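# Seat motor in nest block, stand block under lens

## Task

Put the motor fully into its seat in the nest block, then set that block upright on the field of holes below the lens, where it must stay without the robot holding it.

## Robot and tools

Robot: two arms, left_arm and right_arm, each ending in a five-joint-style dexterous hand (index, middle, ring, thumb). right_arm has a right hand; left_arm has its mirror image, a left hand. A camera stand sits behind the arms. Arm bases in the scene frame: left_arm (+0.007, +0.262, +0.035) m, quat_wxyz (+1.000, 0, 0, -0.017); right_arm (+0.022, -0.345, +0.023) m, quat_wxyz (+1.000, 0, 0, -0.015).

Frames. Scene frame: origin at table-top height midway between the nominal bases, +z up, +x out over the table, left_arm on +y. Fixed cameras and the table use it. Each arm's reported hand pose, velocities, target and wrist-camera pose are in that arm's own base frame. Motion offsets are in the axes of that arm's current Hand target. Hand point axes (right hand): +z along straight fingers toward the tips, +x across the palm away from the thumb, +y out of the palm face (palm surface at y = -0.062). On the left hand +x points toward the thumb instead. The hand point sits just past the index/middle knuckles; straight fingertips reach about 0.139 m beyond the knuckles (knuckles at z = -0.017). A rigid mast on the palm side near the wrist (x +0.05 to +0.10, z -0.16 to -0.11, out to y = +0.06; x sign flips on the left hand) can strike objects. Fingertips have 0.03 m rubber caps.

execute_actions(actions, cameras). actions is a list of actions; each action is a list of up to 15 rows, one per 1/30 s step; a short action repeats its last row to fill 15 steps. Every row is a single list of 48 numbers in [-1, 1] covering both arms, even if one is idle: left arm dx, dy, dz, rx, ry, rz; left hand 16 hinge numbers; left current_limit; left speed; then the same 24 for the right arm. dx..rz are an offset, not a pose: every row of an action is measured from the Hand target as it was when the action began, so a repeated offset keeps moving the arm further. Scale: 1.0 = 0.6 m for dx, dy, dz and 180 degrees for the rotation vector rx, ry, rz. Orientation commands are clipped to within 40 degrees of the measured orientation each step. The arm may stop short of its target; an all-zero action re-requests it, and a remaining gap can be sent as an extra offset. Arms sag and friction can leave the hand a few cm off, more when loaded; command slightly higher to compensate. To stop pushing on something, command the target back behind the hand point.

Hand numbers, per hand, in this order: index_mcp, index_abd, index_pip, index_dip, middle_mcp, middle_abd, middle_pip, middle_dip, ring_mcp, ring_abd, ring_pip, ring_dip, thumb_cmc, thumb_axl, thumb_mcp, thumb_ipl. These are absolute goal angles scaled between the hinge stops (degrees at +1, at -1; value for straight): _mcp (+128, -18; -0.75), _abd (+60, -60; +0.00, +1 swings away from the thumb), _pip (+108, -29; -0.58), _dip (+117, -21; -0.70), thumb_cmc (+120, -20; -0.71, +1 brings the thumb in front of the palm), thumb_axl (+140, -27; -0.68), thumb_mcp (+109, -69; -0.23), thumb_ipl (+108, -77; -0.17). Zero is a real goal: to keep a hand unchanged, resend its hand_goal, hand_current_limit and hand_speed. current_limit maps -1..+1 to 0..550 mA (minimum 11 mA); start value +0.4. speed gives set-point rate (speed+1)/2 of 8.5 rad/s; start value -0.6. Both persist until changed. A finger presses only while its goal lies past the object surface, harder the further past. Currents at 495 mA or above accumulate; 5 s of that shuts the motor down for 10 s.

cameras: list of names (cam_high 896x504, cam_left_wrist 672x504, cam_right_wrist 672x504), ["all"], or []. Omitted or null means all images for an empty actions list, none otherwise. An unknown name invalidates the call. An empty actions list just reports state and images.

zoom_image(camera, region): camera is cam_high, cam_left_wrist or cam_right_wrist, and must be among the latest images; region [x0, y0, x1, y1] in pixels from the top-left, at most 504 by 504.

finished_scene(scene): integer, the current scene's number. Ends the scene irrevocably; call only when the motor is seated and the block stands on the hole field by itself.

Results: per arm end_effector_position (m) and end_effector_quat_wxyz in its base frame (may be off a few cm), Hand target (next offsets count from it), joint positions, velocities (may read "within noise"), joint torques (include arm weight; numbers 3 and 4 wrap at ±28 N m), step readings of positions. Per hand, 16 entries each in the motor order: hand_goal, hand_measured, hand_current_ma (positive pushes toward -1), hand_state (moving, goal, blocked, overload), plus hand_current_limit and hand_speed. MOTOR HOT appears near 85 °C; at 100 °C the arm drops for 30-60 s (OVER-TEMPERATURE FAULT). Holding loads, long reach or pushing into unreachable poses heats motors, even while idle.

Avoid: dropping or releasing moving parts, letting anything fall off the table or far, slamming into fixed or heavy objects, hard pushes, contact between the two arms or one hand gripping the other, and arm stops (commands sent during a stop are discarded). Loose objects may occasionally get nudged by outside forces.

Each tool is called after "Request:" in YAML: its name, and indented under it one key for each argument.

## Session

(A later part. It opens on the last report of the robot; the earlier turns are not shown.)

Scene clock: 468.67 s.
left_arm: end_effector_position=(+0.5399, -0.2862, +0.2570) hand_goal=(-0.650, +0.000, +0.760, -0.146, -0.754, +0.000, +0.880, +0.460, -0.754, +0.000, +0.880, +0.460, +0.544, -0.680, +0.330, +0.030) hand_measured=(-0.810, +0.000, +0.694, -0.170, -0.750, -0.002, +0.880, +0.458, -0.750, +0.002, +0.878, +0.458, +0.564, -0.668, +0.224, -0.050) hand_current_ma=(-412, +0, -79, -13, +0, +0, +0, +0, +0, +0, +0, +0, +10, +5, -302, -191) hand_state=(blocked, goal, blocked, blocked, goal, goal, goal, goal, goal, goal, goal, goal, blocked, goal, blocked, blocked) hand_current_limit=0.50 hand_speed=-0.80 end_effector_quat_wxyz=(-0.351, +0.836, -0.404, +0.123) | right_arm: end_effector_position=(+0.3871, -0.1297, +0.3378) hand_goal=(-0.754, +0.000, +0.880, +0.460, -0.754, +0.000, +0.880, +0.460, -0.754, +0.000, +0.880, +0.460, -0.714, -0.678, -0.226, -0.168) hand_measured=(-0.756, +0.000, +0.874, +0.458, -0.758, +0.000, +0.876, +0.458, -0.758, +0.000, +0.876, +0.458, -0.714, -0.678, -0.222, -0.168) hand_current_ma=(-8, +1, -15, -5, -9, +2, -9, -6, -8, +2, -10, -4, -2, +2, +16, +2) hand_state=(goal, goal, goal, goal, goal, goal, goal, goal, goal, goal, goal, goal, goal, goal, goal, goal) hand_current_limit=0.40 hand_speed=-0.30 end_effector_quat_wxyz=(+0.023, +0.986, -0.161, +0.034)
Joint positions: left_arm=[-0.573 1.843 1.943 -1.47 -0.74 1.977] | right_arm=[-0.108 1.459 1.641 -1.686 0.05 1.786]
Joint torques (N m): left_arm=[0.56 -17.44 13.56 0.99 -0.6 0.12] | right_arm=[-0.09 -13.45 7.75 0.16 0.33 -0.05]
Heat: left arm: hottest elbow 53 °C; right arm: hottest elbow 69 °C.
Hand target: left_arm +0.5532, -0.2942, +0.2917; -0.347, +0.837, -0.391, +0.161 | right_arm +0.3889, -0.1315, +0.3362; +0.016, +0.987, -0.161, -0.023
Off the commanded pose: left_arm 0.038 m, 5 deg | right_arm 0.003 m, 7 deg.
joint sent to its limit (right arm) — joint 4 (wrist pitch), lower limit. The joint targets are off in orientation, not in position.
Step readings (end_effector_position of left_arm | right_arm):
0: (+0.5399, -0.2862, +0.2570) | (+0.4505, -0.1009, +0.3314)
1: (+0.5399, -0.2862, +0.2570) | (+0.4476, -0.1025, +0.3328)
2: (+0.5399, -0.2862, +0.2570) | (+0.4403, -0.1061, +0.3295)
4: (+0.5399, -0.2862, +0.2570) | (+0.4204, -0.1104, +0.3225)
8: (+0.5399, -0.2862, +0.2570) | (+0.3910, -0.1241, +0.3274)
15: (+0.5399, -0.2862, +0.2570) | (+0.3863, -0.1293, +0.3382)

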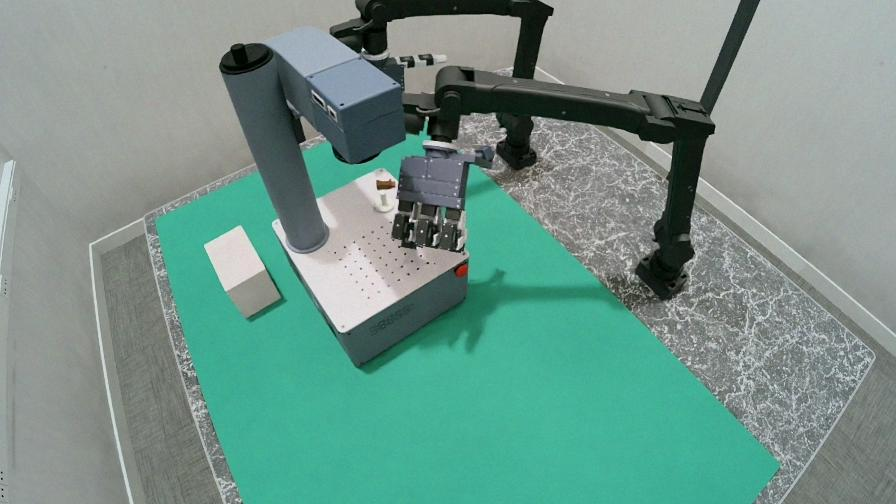

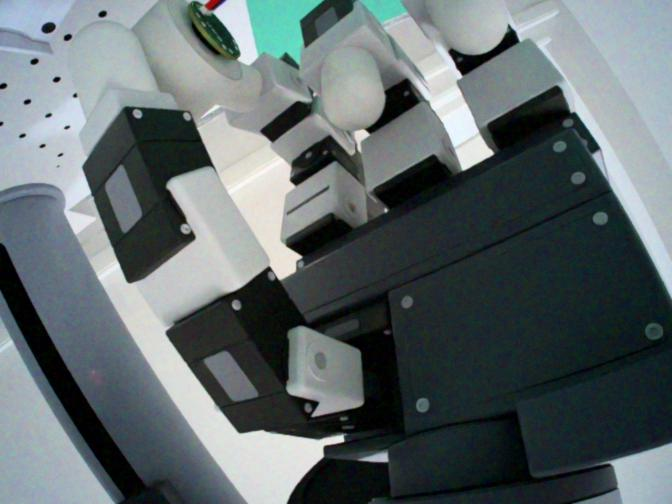

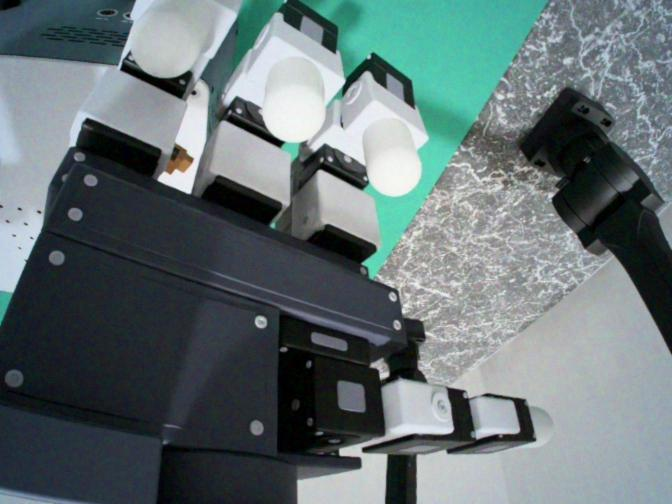

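Request:
execute_actions:
  actions:
    - [[0,0,0,0,0,0,-0.65,0,0.76,-0.145,-0.754,0,0.88,0.46,-0.754,0,0.88,0.46,0.545,-0.68,0.33,0.03,0.5,-0.8,-0.01,-0.098,0,0,0,0.1,-0.754,0,0.88,0.46,-0.754,0,0.88,0.46,-0.754,0,0.88,0.46,-0.714,-0.678,-0.226,-0.168,0.4,-0.3]]
  cameras: ["cam_right_wrist","cam_high"]

Scene clock: 479.07 s.
left_arm: end_effector_position=(+0.5399, -0.2862, +0.2570) hand_goal=(-0.650, +0.000, +0.760, -0.146, -0.754, +0.000, +0.880, +0.460, -0.754, +0.000, +0.880, +0.460, +0.544, -0.680, +0.330, +0.030) hand_measured=(-0.810, +0.000, +0.694, -0.170, -0.750, -0.002, +0.880, +0.458, -0.750, +0.002, +0.878, +0.458, +0.564, -0.668, +0.224, -0.050) hand_current_ma=(-412, +0, -79, -13, +0, +0, +0, +0, +0, +0, +0, +0, +10, +5, -302, -191) hand_state=(blocked, goal, blocked, blocked, goal, goal, goal, goal, goal, goal, goal, goal, blocked, goal, blocked, blocked) hand_current_limit=0.50 hand_speed=-0.80 end_effector_quat_wxyz=(-0.351, +0.836, -0.404, +0.123) | right_arm: end_effector_position=(+0.3951, -0.0712, +0.3159) hand_goal=(-0.754, +0.000, +0.880, +0.460, -0.754, +0.000, +0.880, +0.460, -0.754, +0.000, +0.880, +0.460, -0.714, -0.678, -0.226, -0.168) hand_measured=(-0.754, +0.000, +0.874, +0.458, -0.756, +0.000, +0.876, +0.458, -0.754, +0.000, +0.876, +0.458, -0.714, -0.678, -0.222, -0.168) hand_current_ma=(-2, +1, -15, -5, -3, +2, -9, -6, -2, +2, -10, -4, +2, +2, +16, +2) hand_state=(goal, goal, goal, goal, goal, goal, goal, goal, goal, goal, goal, goal, goal, goal, goal, goal) hand_current_limit=0.40 hand_speed=-0.30 end_effector_quat_wxyz=(+0.006, +0.964, -0.266, +0.013)
Joint positions: left_arm=[-0.573 1.843 1.943 -1.47 -0.74 1.977] | right_arm=[-0.013 1.531 1.668 -1.686 0.018 2.096]
Joint torques (N m): left_arm=[0.67 -17.55 13.53 0.98 -0.59 0.13] | right_arm=[-0.79 -16.03 10.91 0.06 0.17 0.11]
Heat: left arm: hottest elbow 54 °C; right arm: hottest elbow 69 °C.
Hand target: left_arm +0.5532, -0.2942, +0.2917; -0.347, +0.837, -0.391, +0.161 | right_arm +0.4018, -0.0739, +0.3342; +0.019, +0.949, -0.313, -0.021
Off the commanded pose: left_arm 0.038 m, 5 deg | right_arm 0.020 m, 7 deg.
joint sent to its limit (right arm) — joint 4 (wrist pitch), lower limit; joint 6 (wrist roll), upper limit. The joint targets are off in orientation, not in position.
Step readings (end_effector_position of left_arm | right_arm):
0: (+0.5399, -0.2862, +0.2570) | (+0.3871, -0.1297, +0.3378)
1: (+0.5399, -0.2862, +0.2570) | (+0.3864, -0.1256, +0.3368)
2: (+0.5399, -0.2862, +0.2570) | (+0.3857, -0.1196, +0.3369)
4: (+0.5399, -0.2862, +0.2570) | (+0.3903, -0.1019, +0.3334)
8: (+0.5399, -0.2862, +0.2570) | (+0.3963, -0.0754, +0.3205)
15: (+0.5399, -0.2862, +0.2570) | (+0.3958, -0.0718, +0.3160)
Images, in order (width x height): cam_high 896x504, cam_right_wrist 672x504.

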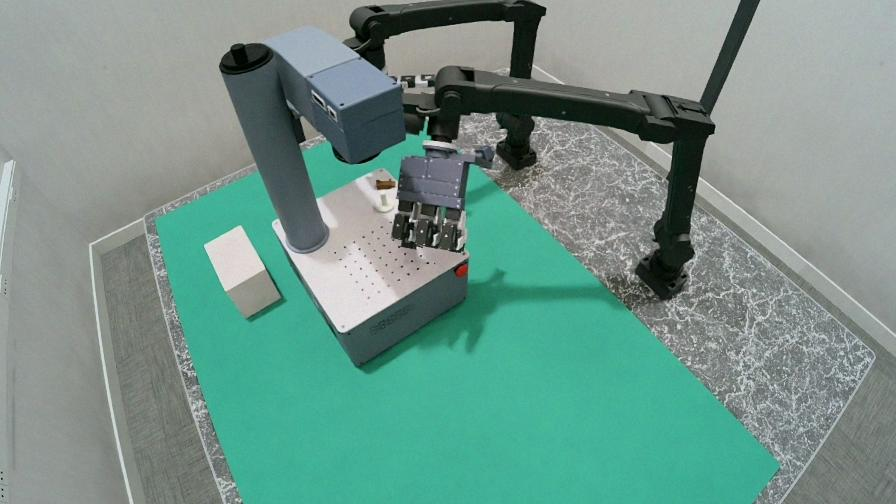

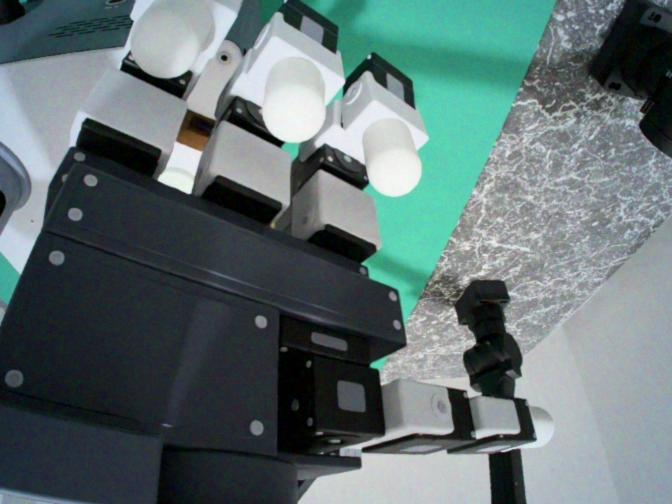

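Request:
zoom_image:
  camera: "cam_high"
  region: [370, 180, 450, 260]

Request:
zoom_image:
  camera: "cam_high"
  region: [220, 40, 480, 370]

Scaled by 6.300 from the camera's 896x504 image, which has a finer 1280x720 frame.

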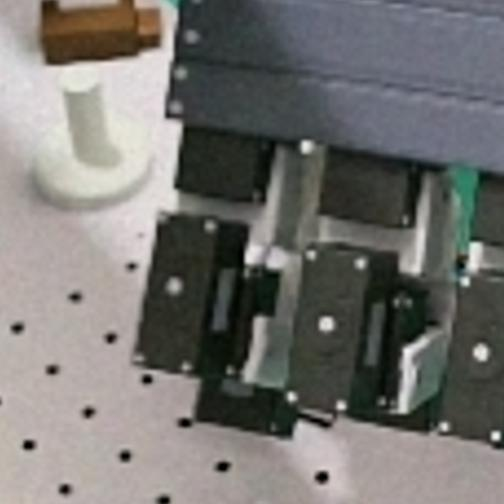

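Scaled by 1.527 from the camera's 896x504 image, which has a finer 1280x720 frame.

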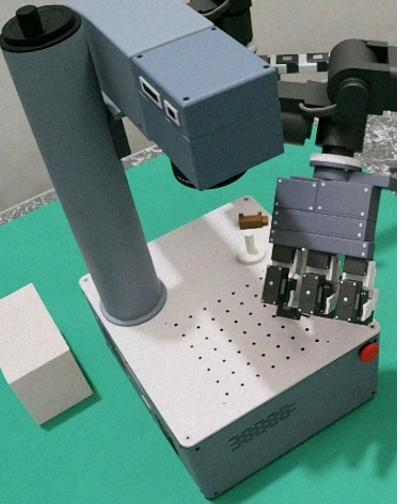

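Request:
execute_actions:
  actions:
    - [[0,-0.04,-0.04,0,0,0,-0.65,0,0.76,-0.145,-0.754,0,0.88,0.46,-0.754,0,0.88,0.46,0.545,-0.68,0.33,0.03,0.5,-0.8,0,0,0,0,0,0,-0.754,0,0.88,0.46,-0.754,0,0.88,0.46,-0.754,0,0.88,0.46,-0.714,-0.678,-0.226,-0.168,0.4,-0.3],[0,-0.0826,-0.0826,0,0,0,-0.65,0,0.76,-0.145,-0.754,0,0.88,0.46,-0.754,0,0.88,0.46,0.545,-0.68,0.33,0.03,0.5,-0.8,0,0,0,0,0,0,-0.754,0,0.88,0.46,-0.754,0,0.88,0.46,-0.754,0,0.88,0.46,-0.714,-0.678,-0.226,-0.168,0.4,-0.3]]
  cameras: ["cam_high","cam_right_wrist"]

Request:
zoom_image:
  camera: "cam_high"
  region: [370, 170, 470, 260]

Request:
zoom_image:
  camera: "cam_high"
  region: [390, 200, 450, 260]

Scene clock: 512.60 s.
left_arm: end_effector_position=(+0.5515, -0.2935, +0.3371) hand_goal=(-0.650, +0.000, +0.760, -0.146, -0.754, +0.000, +0.880, +0.460, -0.754, +0.000, +0.880, +0.460, +0.544, -0.680, +0.330, +0.030) hand_measured=(-0.810, +0.000, +0.694, -0.172, -0.750, -0.002, +0.880, +0.458, -0.750, +0.002, +0.878, +0.458, +0.564, -0.668, +0.224, -0.050) hand_current_ma=(-412, +0, -79, -13, +0, +0, +0, +0, +1, +0, +0, +0, +9, +5, -302, -191) hand_state=(blocked, goal, blocked, blocked, goal, goal, goal, goal, goal, goal, goal, goal, blocked, goal, blocked, blocked) hand_current_limit=0.50 hand_speed=-0.80 end_effector_quat_wxyz=(-0.349, +0.835, -0.401, +0.140) | right_arm: end_effector_position=(+0.3951, -0.0711, +0.3159) hand_goal=(-0.754, +0.000, +0.880, +0.460, -0.754, +0.000, +0.880, +0.460, -0.754, +0.000, +0.880, +0.460, -0.714, -0.678, -0.226, -0.168) hand_measured=(-0.754, +0.000, +0.874, +0.458, -0.756, +0.000, +0.876, +0.458, -0.754, +0.000, +0.876, +0.458, -0.714, -0.678, -0.222, -0.168) hand_current_ma=(-2, +1, -15, -5, -3, +2, -9, -6, -2, +2, -10, -4, +2, +2, +16, +2) hand_state=(goal, goal, goal, goal, goal, goal, goal, goal, goal, goal, goal, goal, goal, goal, goal, goal) hand_current_limit=0.40 hand_speed=-0.30 end_effector_quat_wxyz=(+0.006, +0.964, -0.266, +0.013)
Joint positions: left_arm=[-0.573 1.916 2.262 -1.675 -0.74 1.987] | right_arm=[-0.013 1.531 1.668 -1.686 0.018 2.096]
Joint torques (N m): left_arm=[0.62 -17.85 11.81 0.49 -0.57 0.07] | right_arm=[-0.67 -15.97 10.91 0.09 0.14 0.1]
Heat: left arm: hottest elbow 55 °C; right arm: hottest elbow 65 °C.
Hand target: left_arm +0.5533, -0.2943, +0.3619; -0.347, +0.837, -0.391, +0.161 | right_arm +0.4018, -0.0739, +0.3342; +0.019, +0.949, -0.313, -0.021
Off the commanded pose: left_arm 0.025 m, 3 deg | right_arm 0.020 m, 7 deg.
joint sent to its limit (left arm) — joint 4 (wrist pitch), lower limit. The joint targets still meet the commanded pose.
joint sent to its limit (right arm) — joint 4 (wrist pitch), lower limit; joint 6 (wrist roll), upper limit. The joint targets are off in orientation, not in position.
Step readings (end_effector_position of left_arm | right_arm):
0: (+0.5399, -0.2862, +0.2570) | (+0.3951, -0.0711, +0.3159)
1: (+0.5394, -0.2860, +0.2596) | (+0.3951, -0.0711, +0.3159)
2: (+0.5378, -0.2856, +0.2647) | (+0.3951, -0.0711, +0.3159)
4: (+0.5387, -0.2863, +0.2818) | (+0.3951, -0.0711, +0.3159)
8: (+0.5452, -0.2901, +0.3293) | (+0.3951, -0.0711, +0.3159)
15: (+0.5456, -0.2897, +0.3591) | (+0.3951, -0.0711, +0.3159)
Images, in order (width x height): cam_high 896x504, cam_right_wrist 672x504.

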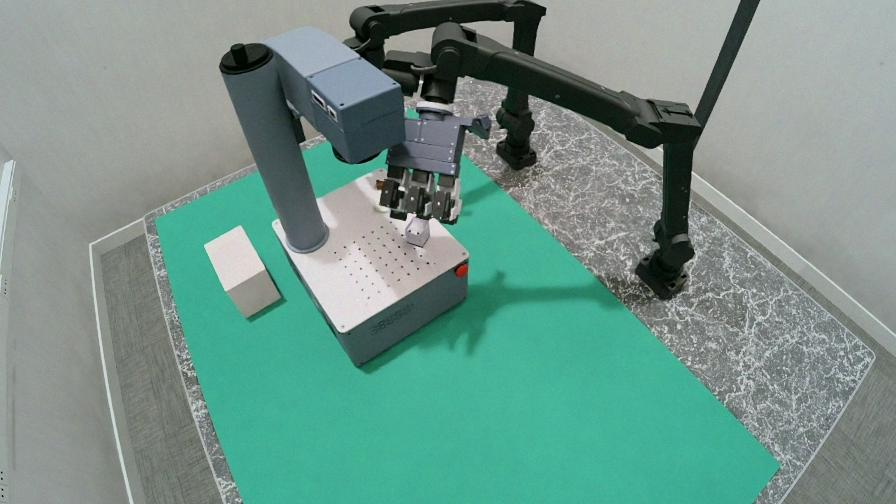

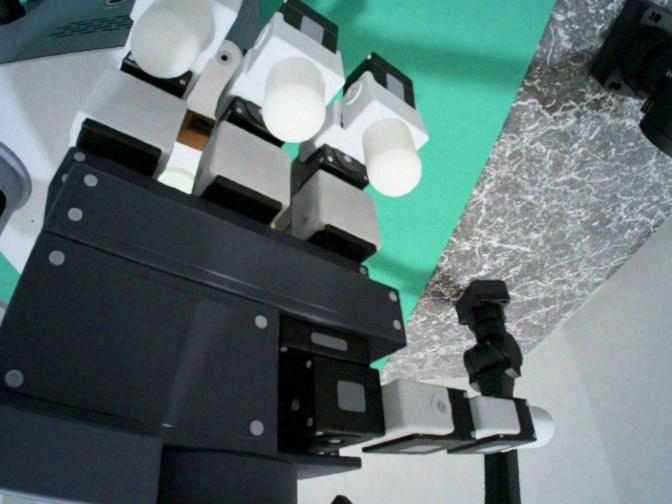

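Scaled by 5.040 from the camera's 896x504 image, which has a finer 1280x720 frame.

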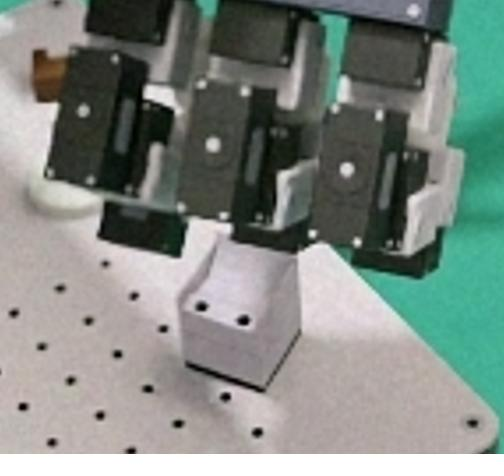

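Scaled by 8.400 from the camera's 896x504 image, which has a finer 1280x720 frame.

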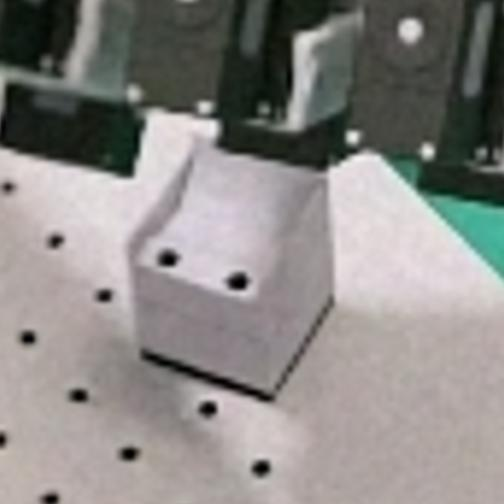

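Request:
execute_actions:
  actions:
    - [[0,0.04,0.04,0,0,0,-0.65,0,0.76,-0.145,-0.754,0,0.88,0.46,-0.754,0,-0.576,-0.696,0.545,-0.68,0.33,0.03,0.5,-0.8,0,0,0,0,0,0,-0.754,0,0.88,0.46,-0.754,0,0.88,0.46,-0.754,0,0.88,0.46,-0.714,-0.678,-0.226,-0.168,0.4,-0.3],[0,0.0826,0.0826,0,0,0,-0.65,0,0.76,-0.145,-0.754,0,0.88,0.46,-0.754,0,-0.576,-0.696,0.545,-0.68,0.33,0.03,0.5,-0.3,0,0,0,0,0,0,-0.754,0,0.88,0.46,-0.754,0,0.88,0.46,-0.754,0,0.88,0.46,-0.714,-0.678,-0.226,-0.168,0.4,-0.3]]
  cameras: ["cam_high"]

Request:
zoom_image:
  camera: "cam_high"
  region: [380, 180, 480, 280]

Scene clock: 549.17 s.
left_arm: end_effector_position=(+0.5466, -0.2908, +0.2550) hand_goal=(-0.650, +0.000, +0.760, -0.146, -0.754, +0.000, +0.880, +0.460, -0.754, +0.000, -0.576, -0.696, +0.544, -0.680, +0.330, +0.030) hand_measured=(-0.810, +0.000, +0.694, -0.172, -0.750, -0.002, +0.880, +0.458, -0.748, +0.002, -0.570, -0.694, +0.560, -0.670, +0.224, -0.050) hand_current_ma=(-412, +0, -79, -13, +0, +0, +0, +0, +1, +0, +1, +0, +6, +3, -302, -191) hand_state=(blocked, goal, blocked, blocked, goal, goal, goal, goal, goal, goal, goal, goal, goal, goal, blocked, blocked) hand_current_limit=0.50 hand_speed=-0.30 end_effector_quat_wxyz=(-0.350, +0.835, -0.406, +0.121) | right_arm: end_effector_position=(+0.3951, -0.0711, +0.3159) hand_goal=(-0.754, +0.000, +0.880, +0.460, -0.754, +0.000, +0.880, +0.460, -0.754, +0.000, +0.880, +0.460, -0.714, -0.678, -0.226, -0.168) hand_measured=(-0.754, +0.000, +0.874, +0.458, -0.756, +0.000, +0.876, +0.458, -0.754, +0.000, +0.876, +0.458, -0.714, -0.678, -0.222, -0.168) hand_current_ma=(-2, +1, -15, -5, -3, +2, -9, -6, -2, +2, -10, -4, +2, +2, +16, +2) hand_state=(goal, goal, goal, goal, goal, goal, goal, goal, goal, goal, goal, goal, goal, goal, goal, goal) hand_current_limit=0.40 hand_speed=-0.30 end_effector_quat_wxyz=(+0.006, +0.964, -0.266, +0.013)
Joint positions: left_arm=[-0.573 1.871 1.98 -1.482 -0.738 1.98] | right_arm=[-0.013 1.531 1.668 -1.686 0.018 2.096]
Joint torques (N m): left_arm=[0.67 -19.55 11.06 1.36 -0.68 0.12] | right_arm=[-0.73 -15.91 10.92 0.09 0.14 0.1]
Heat: left arm: hottest elbow 55 °C; right arm: hottest elbow 63 °C.
Hand target: left_arm +0.5532, -0.2942, +0.2918; -0.347, +0.837, -0.391, +0.161 | right_arm +0.4018, -0.0739, +0.3342; +0.019, +0.949, -0.313, -0.021
Off the commanded pose: left_arm 0.038 m, 5 deg | right_arm 0.020 m, 7 deg.
joint sent to its limit (right arm) — joint 4 (wrist pitch), lower limit; joint 6 (wrist roll), upper limit. The joint targets are off in orientation, not in position.
Step readings (end_effector_position of left_arm | right_arm):
0: (+0.5515, -0.2935, +0.3371) | (+0.3951, -0.0711, +0.3159)
1: (+0.5524, -0.2937, +0.3331) | (+0.3951, -0.0711, +0.3159)
2: (+0.5529, -0.2934, +0.3267) | (+0.3951, -0.0711, +0.3159)
4: (+0.5488, -0.2910, +0.3041) | (+0.3951, -0.0711, +0.3159)
8: (+0.5439, -0.2890, +0.2634) | (+0.3951, -0.0711, +0.3159)
15: (+0.5465, -0.2907, +0.2549) | (+0.3951, -0.0711, +0.3159)
Images, in order (width x height): cam_high 896x504.

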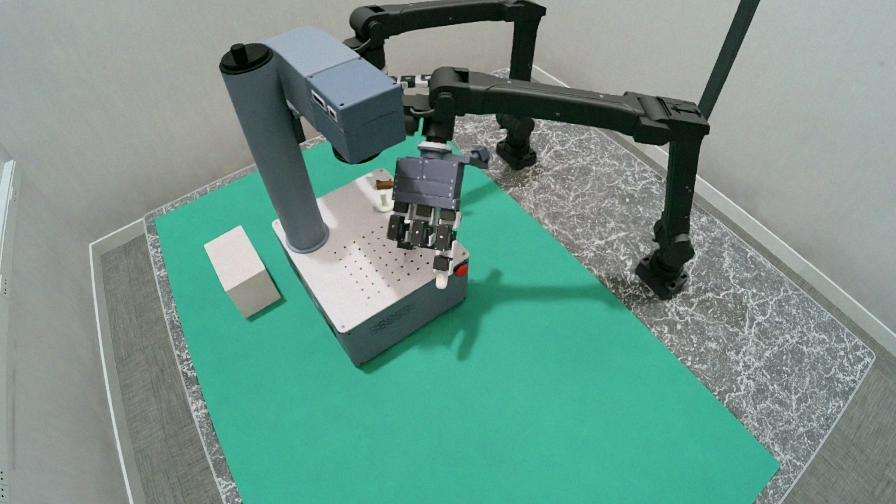

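Scaled by 5.040 from the camera's 896x504 image, which has a finer 1280x720 frame.

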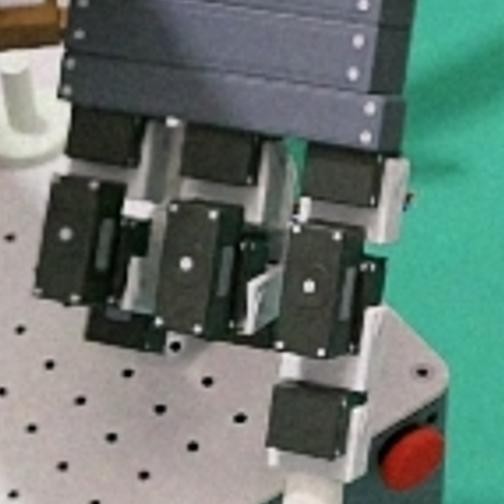

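Request:
zoom_image:
  camera: "cam_high"
  region: [400, 230, 480, 310]

Scaled by 6.300 from the camera's 896x504 image, which has a finer 1280x720 frame.

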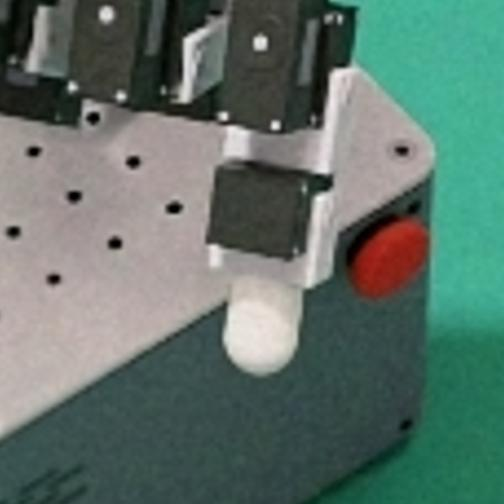

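Request:
execute_actions:
  actions:
    - [[0,0,0,0,0,0,-0.65,0,0.76,-0.145,-0.754,0,-0.576,-0.696,-0.754,0,-0.576,-0.696,0.545,-0.68,0.33,0.03,0.5,-0.3,0,0,0,0,0,0,-0.754,0,0.88,0.46,-0.754,0,0.88,0.46,-0.754,0,0.88,0.46,-0.714,-0.678,-0.226,-0.168,0.4,-0.3]]
  cameras: ["cam_high","cam_left_wrist"]

Request:
zoom_image:
  camera: "cam_high"
  region: [385, 215, 465, 295]

Request:
zoom_image:
  camera: "cam_left_wrist"
  region: [0, 0, 300, 200]

Scene clock: 568.30 s.
left_arm: end_effector_position=(+0.5466, -0.2908, +0.2550) hand_goal=(-0.650, +0.000, +0.760, -0.146, -0.754, +0.000, -0.576, -0.696, -0.754, +0.000, -0.576, -0.696, +0.544, -0.680, +0.330, +0.030) hand_measured=(-0.810, +0.000, +0.694, -0.172, -0.748, -0.002, -0.570, -0.692, -0.748, +0.002, -0.570, -0.694, +0.560, -0.670, +0.224, -0.050) hand_current_ma=(-412, +0, -79, -13, +1, +0, +1, +0, +1, +0, +1, +0, +6, +3, -302, -191) hand_state=(blocked, goal, blocked, blocked, goal, goal, goal, goal, goal, goal, goal, goal, goal, goal, blocked, blocked) hand_current_limit=0.50 hand_speed=-0.30 end_effector_quat_wxyz=(-0.350, +0.835, -0.406, +0.121) | right_arm: end_effector_position=(+0.3951, -0.0711, +0.3159) hand_goal=(-0.754, +0.000, +0.880, +0.460, -0.754, +0.000, +0.880, +0.460, -0.754, +0.000, +0.880, +0.460, -0.714, -0.678, -0.226, -0.168) hand_measured=(-0.754, +0.000, +0.874, +0.458, -0.756, +0.000, +0.876, +0.458, -0.754, +0.000, +0.876, +0.458, -0.714, -0.678, -0.222, -0.168) hand_current_ma=(-2, +1, -15, -5, -3, +2, -9, -6, -2, +2, -10, -4, +2, +2, +16, +2) hand_state=(goal, goal, goal, goal, goal, goal, goal, goal, goal, goal, goal, goal, goal, goal, goal, goal) hand_current_limit=0.40 hand_speed=-0.30 end_effector_quat_wxyz=(+0.006, +0.964, -0.266, +0.013)
Joint positions: left_arm=[-0.573 1.871 1.98 -1.482 -0.738 1.98] | right_arm=[-0.013 1.531 1.668 -1.686 0.018 2.096]
Joint torques (N m): left_arm=[0.67 -19.66 11.1 1.37 -0.7 0.11] | right_arm=[-0.67 -15.91 10.91 0.08 0.14 0.1]
Heat: left arm: hottest elbow 51 °C; right arm: hottest elbow 62 °C.
Hand target: left_arm +0.5532, -0.2942, +0.2918; -0.347, +0.837, -0.391, +0.161 | right_arm +0.4018, -0.0739, +0.3342; +0.019, +0.949, -0.313, -0.021
Off the commanded pose: left_arm 0.038 m, 5 deg | right_arm 0.020 m, 7 deg.
joint sent to its limit (right arm) — joint 4 (wrist pitch), lower limit; joint 6 (wrist roll), upper limit. The joint targets are off in orientation, not in position.
Step readings (end_effector_position of left_arm | right_arm):
0: (+0.5466, -0.2908, +0.2550) | (+0.3951, -0.0711, +0.3159)
1: (+0.5466, -0.2908, +0.2550) | (+0.3951, -0.0711, +0.3159)
2: (+0.5466, -0.2908, +0.2550) | (+0.3951, -0.0711, +0.3159)
4: (+0.5466, -0.2908, +0.2550) | (+0.3951, -0.0711, +0.3159)
8: (+0.5466, -0.2908, +0.2550) | (+0.3951, -0.0711, +0.3159)
15: (+0.5466, -0.2908, +0.2550) | (+0.3951, -0.0711, +0.3159)
Images, in order (width x height): cam_high 896x504, cam_left_wrist 672x504.

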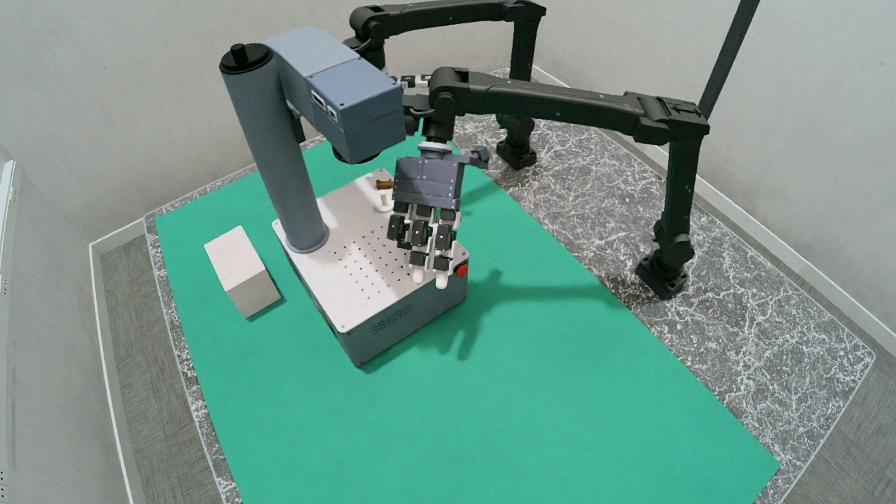

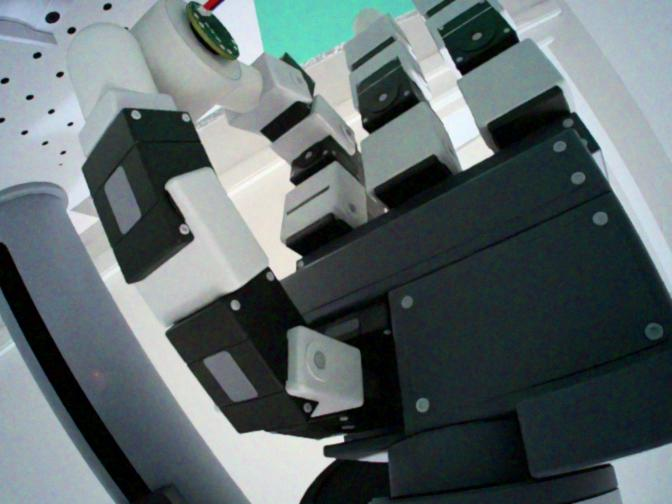

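Scaled by 6.300 from the camera's 896x504 image, which has a finer 1280x720 frame.

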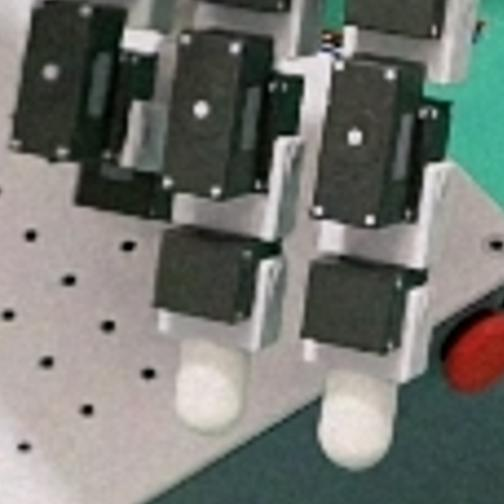

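Scaled by 1.680 from the camera's 672x504 image, which has a finer 960x720 frame.

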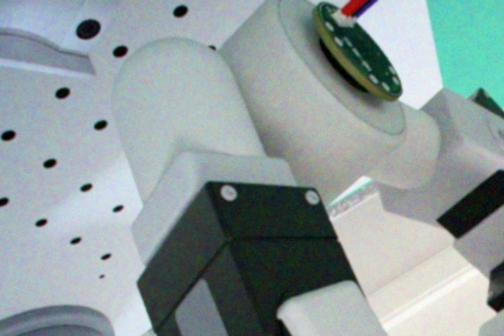

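Request:
zoom_image:
  camera: "cam_high"
  region: [420, 200, 450, 230]

Request:
zoom_image:
  camera: "cam_left_wrist"
  region: [60, 0, 160, 60]

Request:
zoom_image:
  camera: "cam_left_wrist"
  region: [150, 0, 270, 100]

Scaled by 16.800 from the camera's 896x504 image, which has a finer 1280x720 frame.

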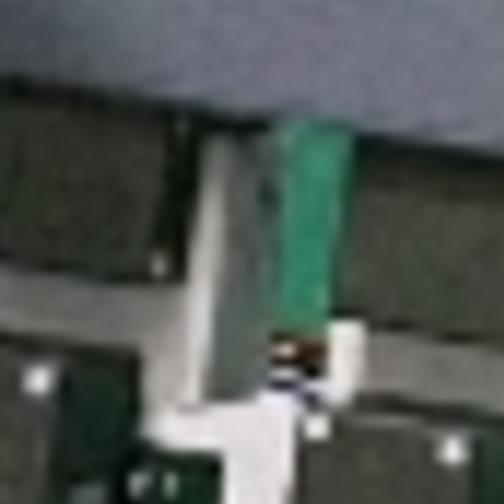

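Scaled by 5.040 from the camera's 672x504 image, which has a finer 960x720 frame.

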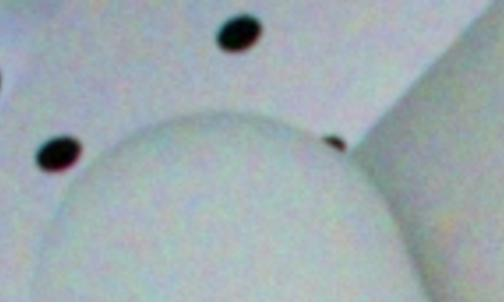

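Scaled by 4.200 from the camera's 672x504 image, which has a finer 960x720 frame.

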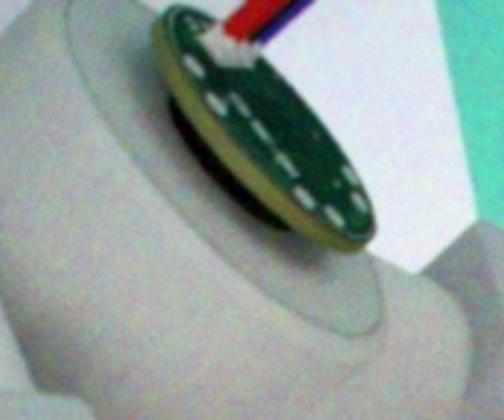

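Request:
zoom_image:
  camera: "cam_left_wrist"
  region: [0, 0, 140, 100]

Request:
zoom_image:
  camera: "cam_left_wrist"
  region: [0, 90, 100, 190]

Request:
zoom_image:
  camera: "cam_high"
  region: [300, 160, 440, 300]

Scaled by 3.600 from the camera's 672x504 image, which has a finer 960x720 frame.

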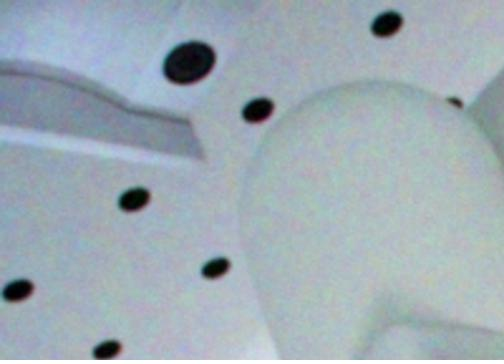

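Scaled by 5.040 from the camera's 672x504 image, which has a finer 960x720 frame.

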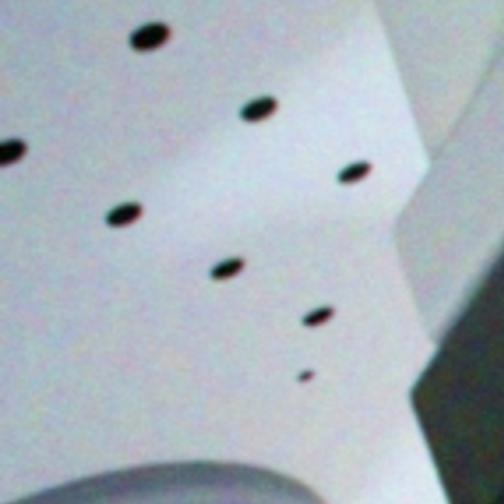

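Scaled by 3.600 from the camera's 896x504 image, which has a finer 1280x720 frame.

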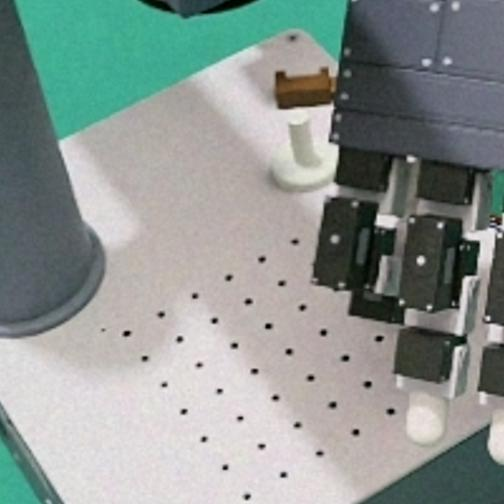

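Request:
zoom_image:
  camera: "cam_left_wrist"
  region: [0, 0, 80, 60]

Scaled by 6.300 from the camera's 672x504 image, which has a finer 960x720 frame.

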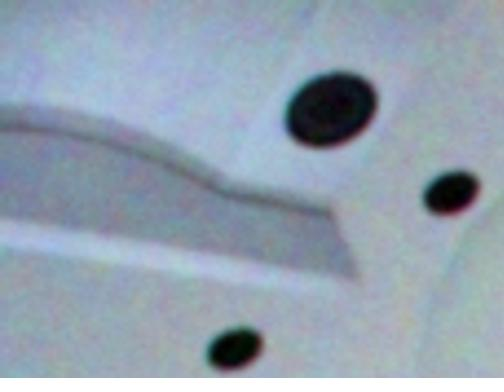

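Request:
zoom_image:
  camera: "cam_left_wrist"
  region: [30, 120, 90, 180]

Request:
zoom_image:
  camera: "cam_high"
  region: [320, 220, 380, 280]

Scaled by 8.400 from the camera's 672x504 image, which has a finer 960x720 frame.

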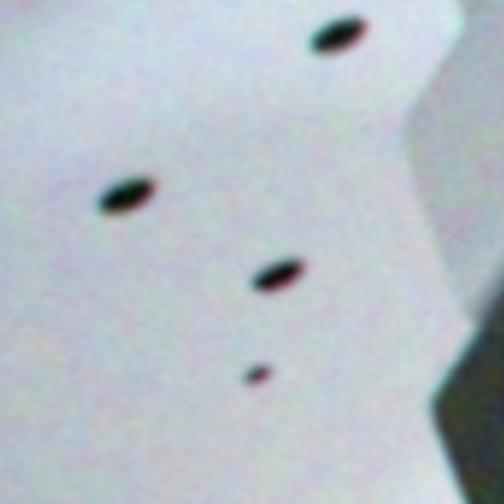

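Scaled by 8.400 from the camera's 896x504 image, which has a finer 1280x720 frame.

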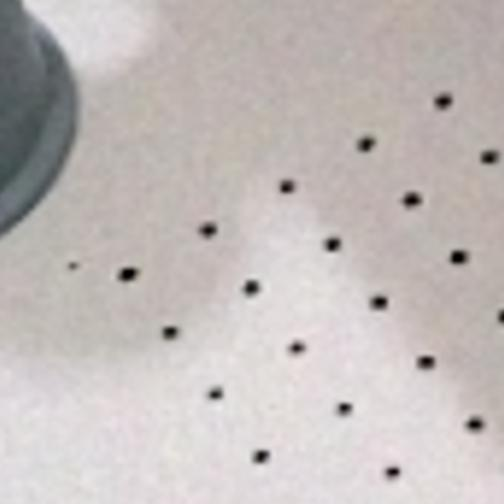

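Request:
execute_actions:
  actions:
    - [[0.012,0.014,-0.014,0,0,0,-0.65,0,0.76,-0.145,-0.754,0,-0.576,-0.696,-0.754,0,-0.576,-0.696,0.545,-0.68,0.33,0.03,0.5,-0.3,0,0,0,0,0,0,-0.754,0,0.88,0.46,-0.754,0,0.88,0.46,-0.754,0,0.88,0.46,-0.714,-0.678,-0.226,-0.168,0.4,-0.3],[0.0239,0.0281,-0.0281,0,0,0,-0.65,0,0.76,-0.145,-0.754,0,-0.576,-0.696,-0.754,0,-0.576,-0.696,0.545,-0.68,0.33,0.03,0.5,-0.3,0,0,0,0,0,0,-0.754,0,0.88,0.46,-0.754,0,0.88,0.46,-0.754,0,0.88,0.46,-0.714,-0.678,-0.226,-0.168,0.4,-0.3]]
  cameras: ["cam_high","cam_left_wrist"]

Request:
zoom_image:
  camera: "cam_left_wrist"
  region: [0, 0, 240, 160]

Request:
zoom_image:
  camera: "cam_high"
  region: [385, 205, 475, 295]

Scene clock: 667.87 s.
left_arm: end_effector_position=(+0.5306, -0.3170, +0.2588) hand_goal=(-0.650, +0.000, +0.760, -0.146, -0.754, +0.000, -0.576, -0.696, -0.754, +0.000, -0.576, -0.696, +0.544, -0.680, +0.330, +0.030) hand_measured=(-0.810, +0.000, +0.694, -0.172, -0.748, -0.002, -0.570, -0.692, -0.748, +0.002, -0.570, -0.694, +0.560, -0.670, +0.224, -0.050) hand_current_ma=(-412, +0, -79, -13, +1, +0, +1, +0, +1, +0, +1, +0, +6, +3, -302, -191) hand_state=(blocked, goal, blocked, blocked, goal, goal, goal, goal, goal, goal, goal, goal, goal, goal, blocked, blocked) hand_current_limit=0.50 hand_speed=-0.30 end_effector_quat_wxyz=(-0.350, +0.831, -0.412, +0.130) | right_arm: end_effector_position=(+0.3951, -0.0711, +0.3159) hand_goal=(-0.754, +0.000, +0.880, +0.460, -0.754, +0.000, +0.880, +0.460, -0.754, +0.000, +0.880, +0.460, -0.714, -0.678, -0.226, -0.168) hand_measured=(-0.754, +0.000, +0.874, +0.458, -0.756, +0.000, +0.876, +0.458, -0.754, +0.000, +0.876, +0.458, -0.714, -0.678, -0.222, -0.168) hand_current_ma=(-2, +1, -15, -5, -3, +2, -9, -6, -2, +2, -10, -4, +2, +2, +16, +2) hand_state=(goal, goal, goal, goal, goal, goal, goal, goal, goal, goal, goal, goal, goal, goal, goal, goal) hand_current_limit=0.40 hand_speed=-0.30 end_effector_quat_wxyz=(+0.006, +0.964, -0.266, +0.013)
Joint positions: left_arm=[-0.625 1.871 1.989 -1.509 -0.748 1.935] | right_arm=[-0.013 1.531 1.668 -1.686 0.018 2.096]
Joint torques (N m): left_arm=[1.03 -17.44 13.76 0.35 -0.76 -0.05] | right_arm=[-0.73 -15.91 10.92 0.09 0.13 0.1]
Heat: left arm: hottest elbow 49 °C; right arm: hottest elbow 62 °C.
Hand target: left_arm +0.5441, -0.3205, +0.2919; -0.347, +0.837, -0.391, +0.161 | right_arm +0.4018, -0.0739, +0.3342; +0.019, +0.949, -0.313, -0.021
Off the commanded pose: left_arm 0.036 m, 4 deg | right_arm 0.020 m, 7 deg.
joint sent to its limit (right arm) — joint 4 (wrist pitch), lower limit; joint 6 (wrist roll), upper limit. The joint targets are off in orientation, not in position.
Step readings (end_effector_position of left_arm | right_arm):
0: (+0.5466, -0.2908, +0.2550) | (+0.3951, -0.0711, +0.3159)
1: (+0.5463, -0.2916, +0.2550) | (+0.3951, -0.0711, +0.3159)
2: (+0.5460, -0.2922, +0.2553) | (+0.3951, -0.0711, +0.3159)
4: (+0.5421, -0.2954, +0.2556) | (+0.3951, -0.0711, +0.3159)
8: (+0.5344, -0.3079, +0.2566) | (+0.3951, -0.0711, +0.3159)
15: (+0.5305, -0.3170, +0.2587) | (+0.3951, -0.0711, +0.3159)
Images, in order (width x height): cam_high 896x504, cam_left_wrist 672x504.

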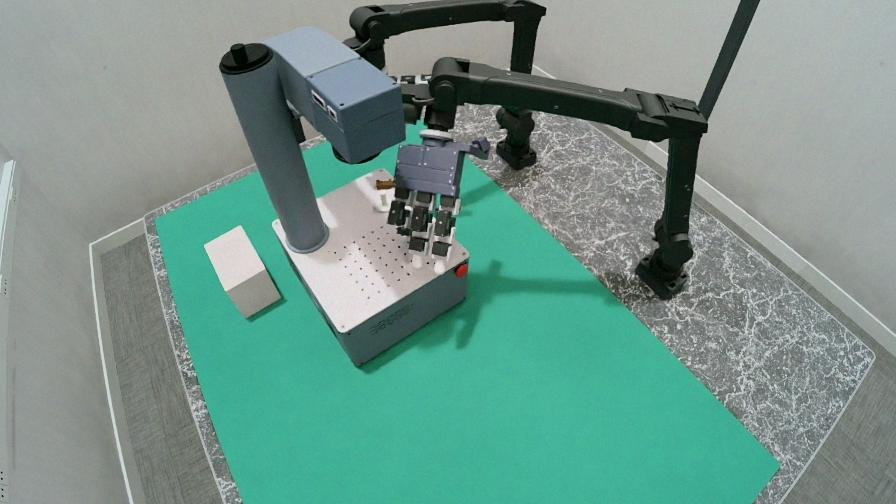

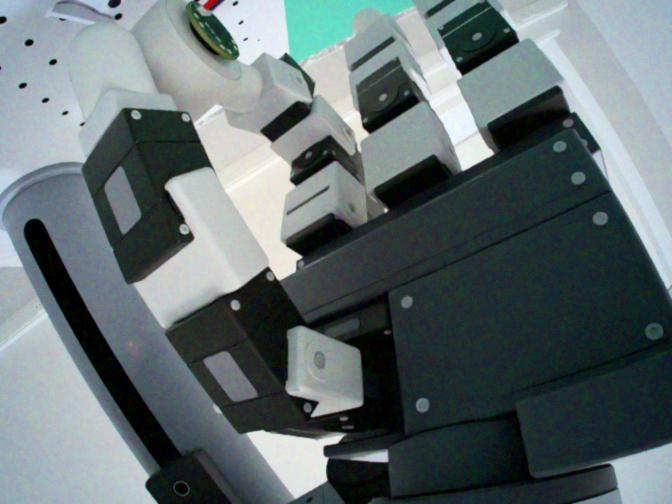

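Scaled by 2.100 from the camera's 672x504 image, which has a finer 960x720 frame.

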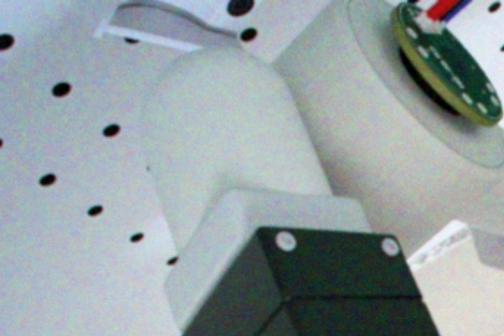

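Scaled by 5.600 from the camera's 896x504 image, which has a finer 1280x720 frame.

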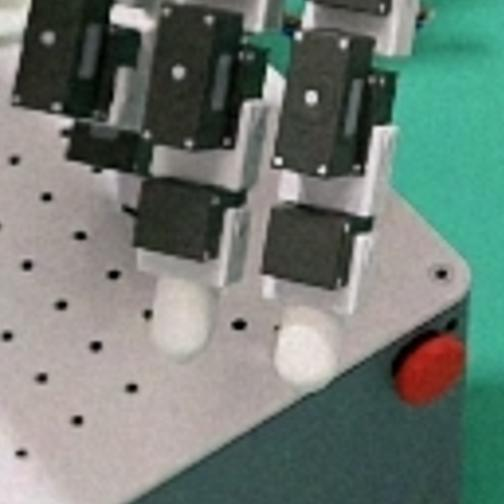

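Request:
zoom_image:
  camera: "cam_left_wrist"
  region: [30, 0, 130, 50]

Scaled by 5.040 from the camera's 672x504 image, which has a finer 960x720 frame.

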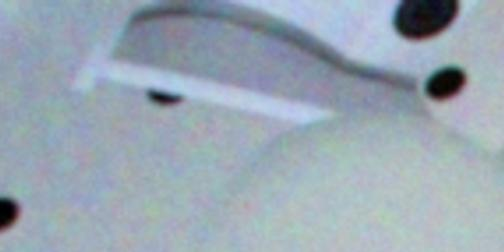

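Request:
execute_actions:
  actions:
    - [[0.0065,0.0103,-0.0103,0,0,0,-0.65,0,0.76,-0.145,-0.754,0,0.88,0.46,-0.754,0,0.88,0.46,0.545,-0.68,0.33,0.03,0.5,-0.3,0,0,0,0,0,0,-0.754,0,0.88,0.46,-0.754,0,0.88,0.46,-0.754,0,0.88,0.46,-0.714,-0.678,-0.226,-0.168,0.4,-0.3]]
    - [[0,0.01,0.01,0,0,0,-0.65,0,0.76,-0.145,-0.754,0,0.88,0.46,-0.754,0,0.88,0.46,0.545,-0.68,0.33,0.03,0.5,-0.3,0,0,0,0,0,0,-0.754,0,0.88,0.46,-0.754,0,0.88,0.46,-0.754,0,0.88,0.46,-0.714,-0.678,-0.226,-0.168,0.4,-0.3],[0,0.0236,0.0236,0,0,0,-0.65,0,0.76,-0.145,-0.754,0,0.88,0.46,-0.754,0,0.88,0.46,0.545,-0.68,0.33,0.03,0.5,-0.8,0,0,0,0,0,0,-0.754,0,0.88,0.46,-0.754,0,0.88,0.46,-0.754,0,0.88,0.46,-0.714,-0.678,-0.226,-0.168,0.4,-0.3]]
  cameras: ["cam_high","cam_left_wrist"]

Request:
zoom_image:
  camera: "cam_left_wrist"
  region: [50, 0, 290, 160]

Request:
zoom_image:
  camera: "cam_left_wrist"
  region: [50, 0, 170, 60]

Scene clock: 700.23 s.
left_arm: end_effector_position=(+0.5341, -0.3209, +0.2615) hand_goal=(-0.650, +0.000, +0.760, -0.146, -0.754, +0.000, +0.880, +0.460, -0.754, +0.000, +0.880, +0.460, +0.544, -0.680, +0.330, +0.030) hand_measured=(-0.810, +0.000, +0.694, -0.172, -0.748, -0.002, +0.874, +0.456, -0.748, +0.002, +0.874, +0.456, +0.560, -0.670, +0.224, -0.050) hand_current_ma=(-412, +0, -79, -13, +1, +0, -1, +0, +1, +0, -1, +0, +6, +3, -302, -191) hand_state=(blocked, goal, blocked, blocked, goal, goal, goal, goal, goal, goal, goal, goal, goal, goal, blocked, blocked) hand_current_limit=0.50 hand_speed=-0.80 end_effector_quat_wxyz=(-0.349, +0.835, -0.401, +0.140) | right_arm: end_effector_position=(+0.3951, -0.0711, +0.3159) hand_goal=(-0.754, +0.000, +0.880, +0.460, -0.754, +0.000, +0.880, +0.460, -0.754, +0.000, +0.880, +0.460, -0.714, -0.678, -0.226, -0.168) hand_measured=(-0.754, +0.000, +0.874, +0.458, -0.756, +0.000, +0.876, +0.458, -0.754, +0.000, +0.876, +0.458, -0.714, -0.678, -0.222, -0.168) hand_current_ma=(-2, +1, -15, -5, -3, +2, -9, -6, -2, +2, -10, -4, +2, +2, +16, +2) hand_state=(goal, goal, goal, goal, goal, goal, goal, goal, goal, goal, goal, goal, goal, goal, goal, goal) hand_current_limit=0.40 hand_speed=-0.30 end_effector_quat_wxyz=(+0.006, +0.964, -0.266, +0.013)
Joint positions: left_arm=[-0.628 1.873 1.996 -1.503 -0.752 1.913] | right_arm=[-0.013 1.531 1.668 -1.686 0.018 2.096]
Joint torques (N m): left_arm=[0.15 -17.32 9.84 1.36 -0.71 -0.04] | right_arm=[-0.67 -15.91 10.92 0.06 0.14 0.1]
Heat: left arm: hottest elbow 53 °C; right arm: hottest elbow 62 °C.
Hand target: left_arm +0.5400, -0.3290, +0.2717; -0.347, +0.837, -0.391, +0.161 | right_arm +0.4018, -0.0739, +0.3342; +0.019, +0.949, -0.313, -0.021
Off the commanded pose: left_arm 0.014 m, 3 deg | right_arm 0.020 m, 7 deg.
joint sent to its limit (right arm) — joint 4 (wrist pitch), lower limit; joint 6 (wrist roll), upper limit. The joint targets are off in orientation, not in position.
Step readings (end_effector_position of left_arm | right_arm):
0: (+0.5306, -0.3171, +0.2588) | (+0.3951, -0.0711, +0.3159)
1: (+0.5305, -0.3169, +0.2591) | (+0.3951, -0.0711, +0.3159)
2: (+0.5302, -0.3166, +0.2595) | (+0.3951, -0.0711, +0.3159)
4: (+0.5299, -0.3165, +0.2608) | (+0.3951, -0.0711, +0.3159)
8: (+0.5301, -0.3176, +0.2633) | (+0.3951, -0.0711, +0.3159)
15: (+0.5301, -0.3182, +0.2639) | (+0.3951, -0.0711, +0.3159)
16: (+0.5301, -0.3182, +0.2639) | (+0.3951, -0.0711, +0.3159)
17: (+0.5306, -0.3184, +0.2636) | (+0.3951, -0.0711, +0.3159)
19: (+0.5330, -0.3201, +0.2630) | (+0.3951, -0.0711, +0.3159)
23: (+0.5340, -0.3209, +0.2616) | (+0.3951, -0.0711, +0.3159)
30: (+0.5341, -0.3209, +0.2615) | (+0.3951, -0.0711, +0.3159)
Images, in order (width x height): cam_high 896x504, cam_left_wrist 672x504.

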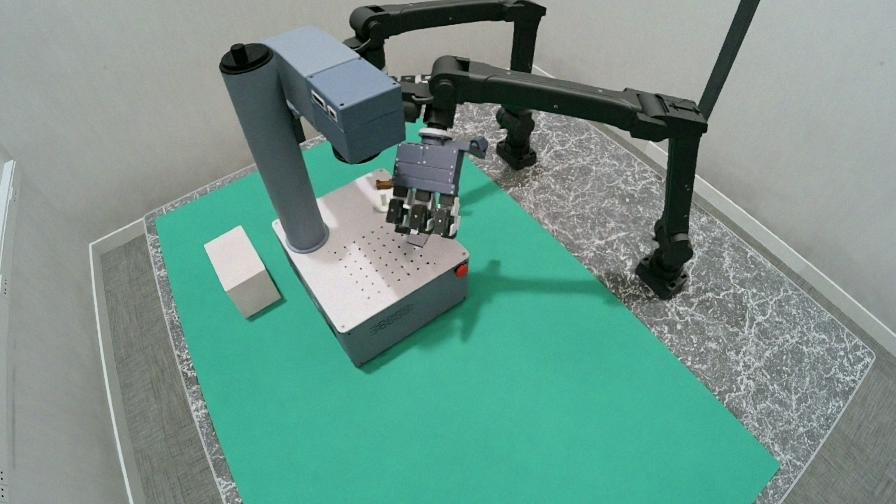

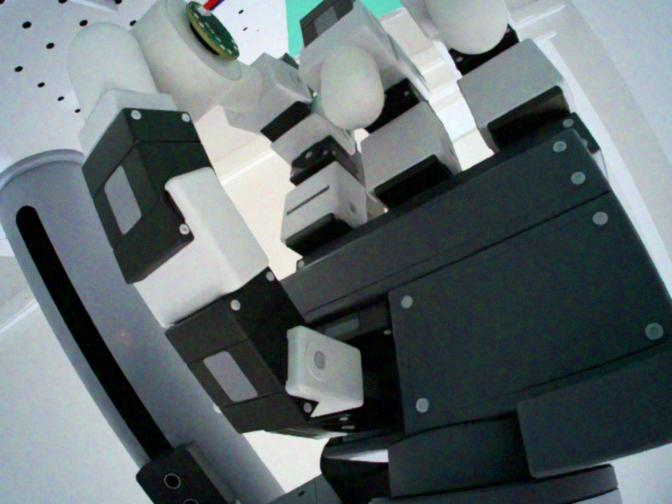

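Scaled by 2.100 from the camera's 672x504 image, which has a finer 960x720 frame.

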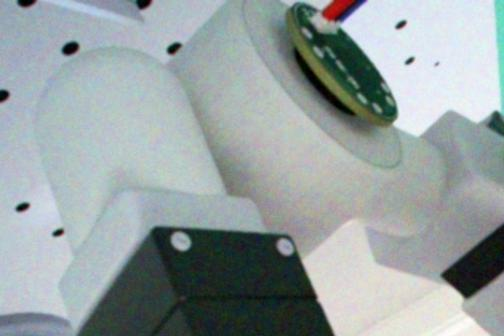

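Scaled by 4.200 from the camera's 672x504 image, which has a finer 960x720 frame.

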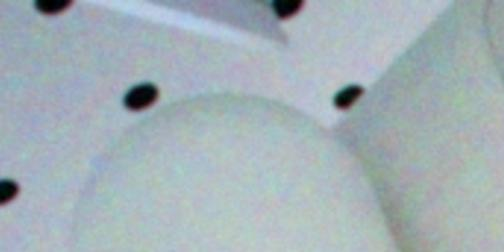

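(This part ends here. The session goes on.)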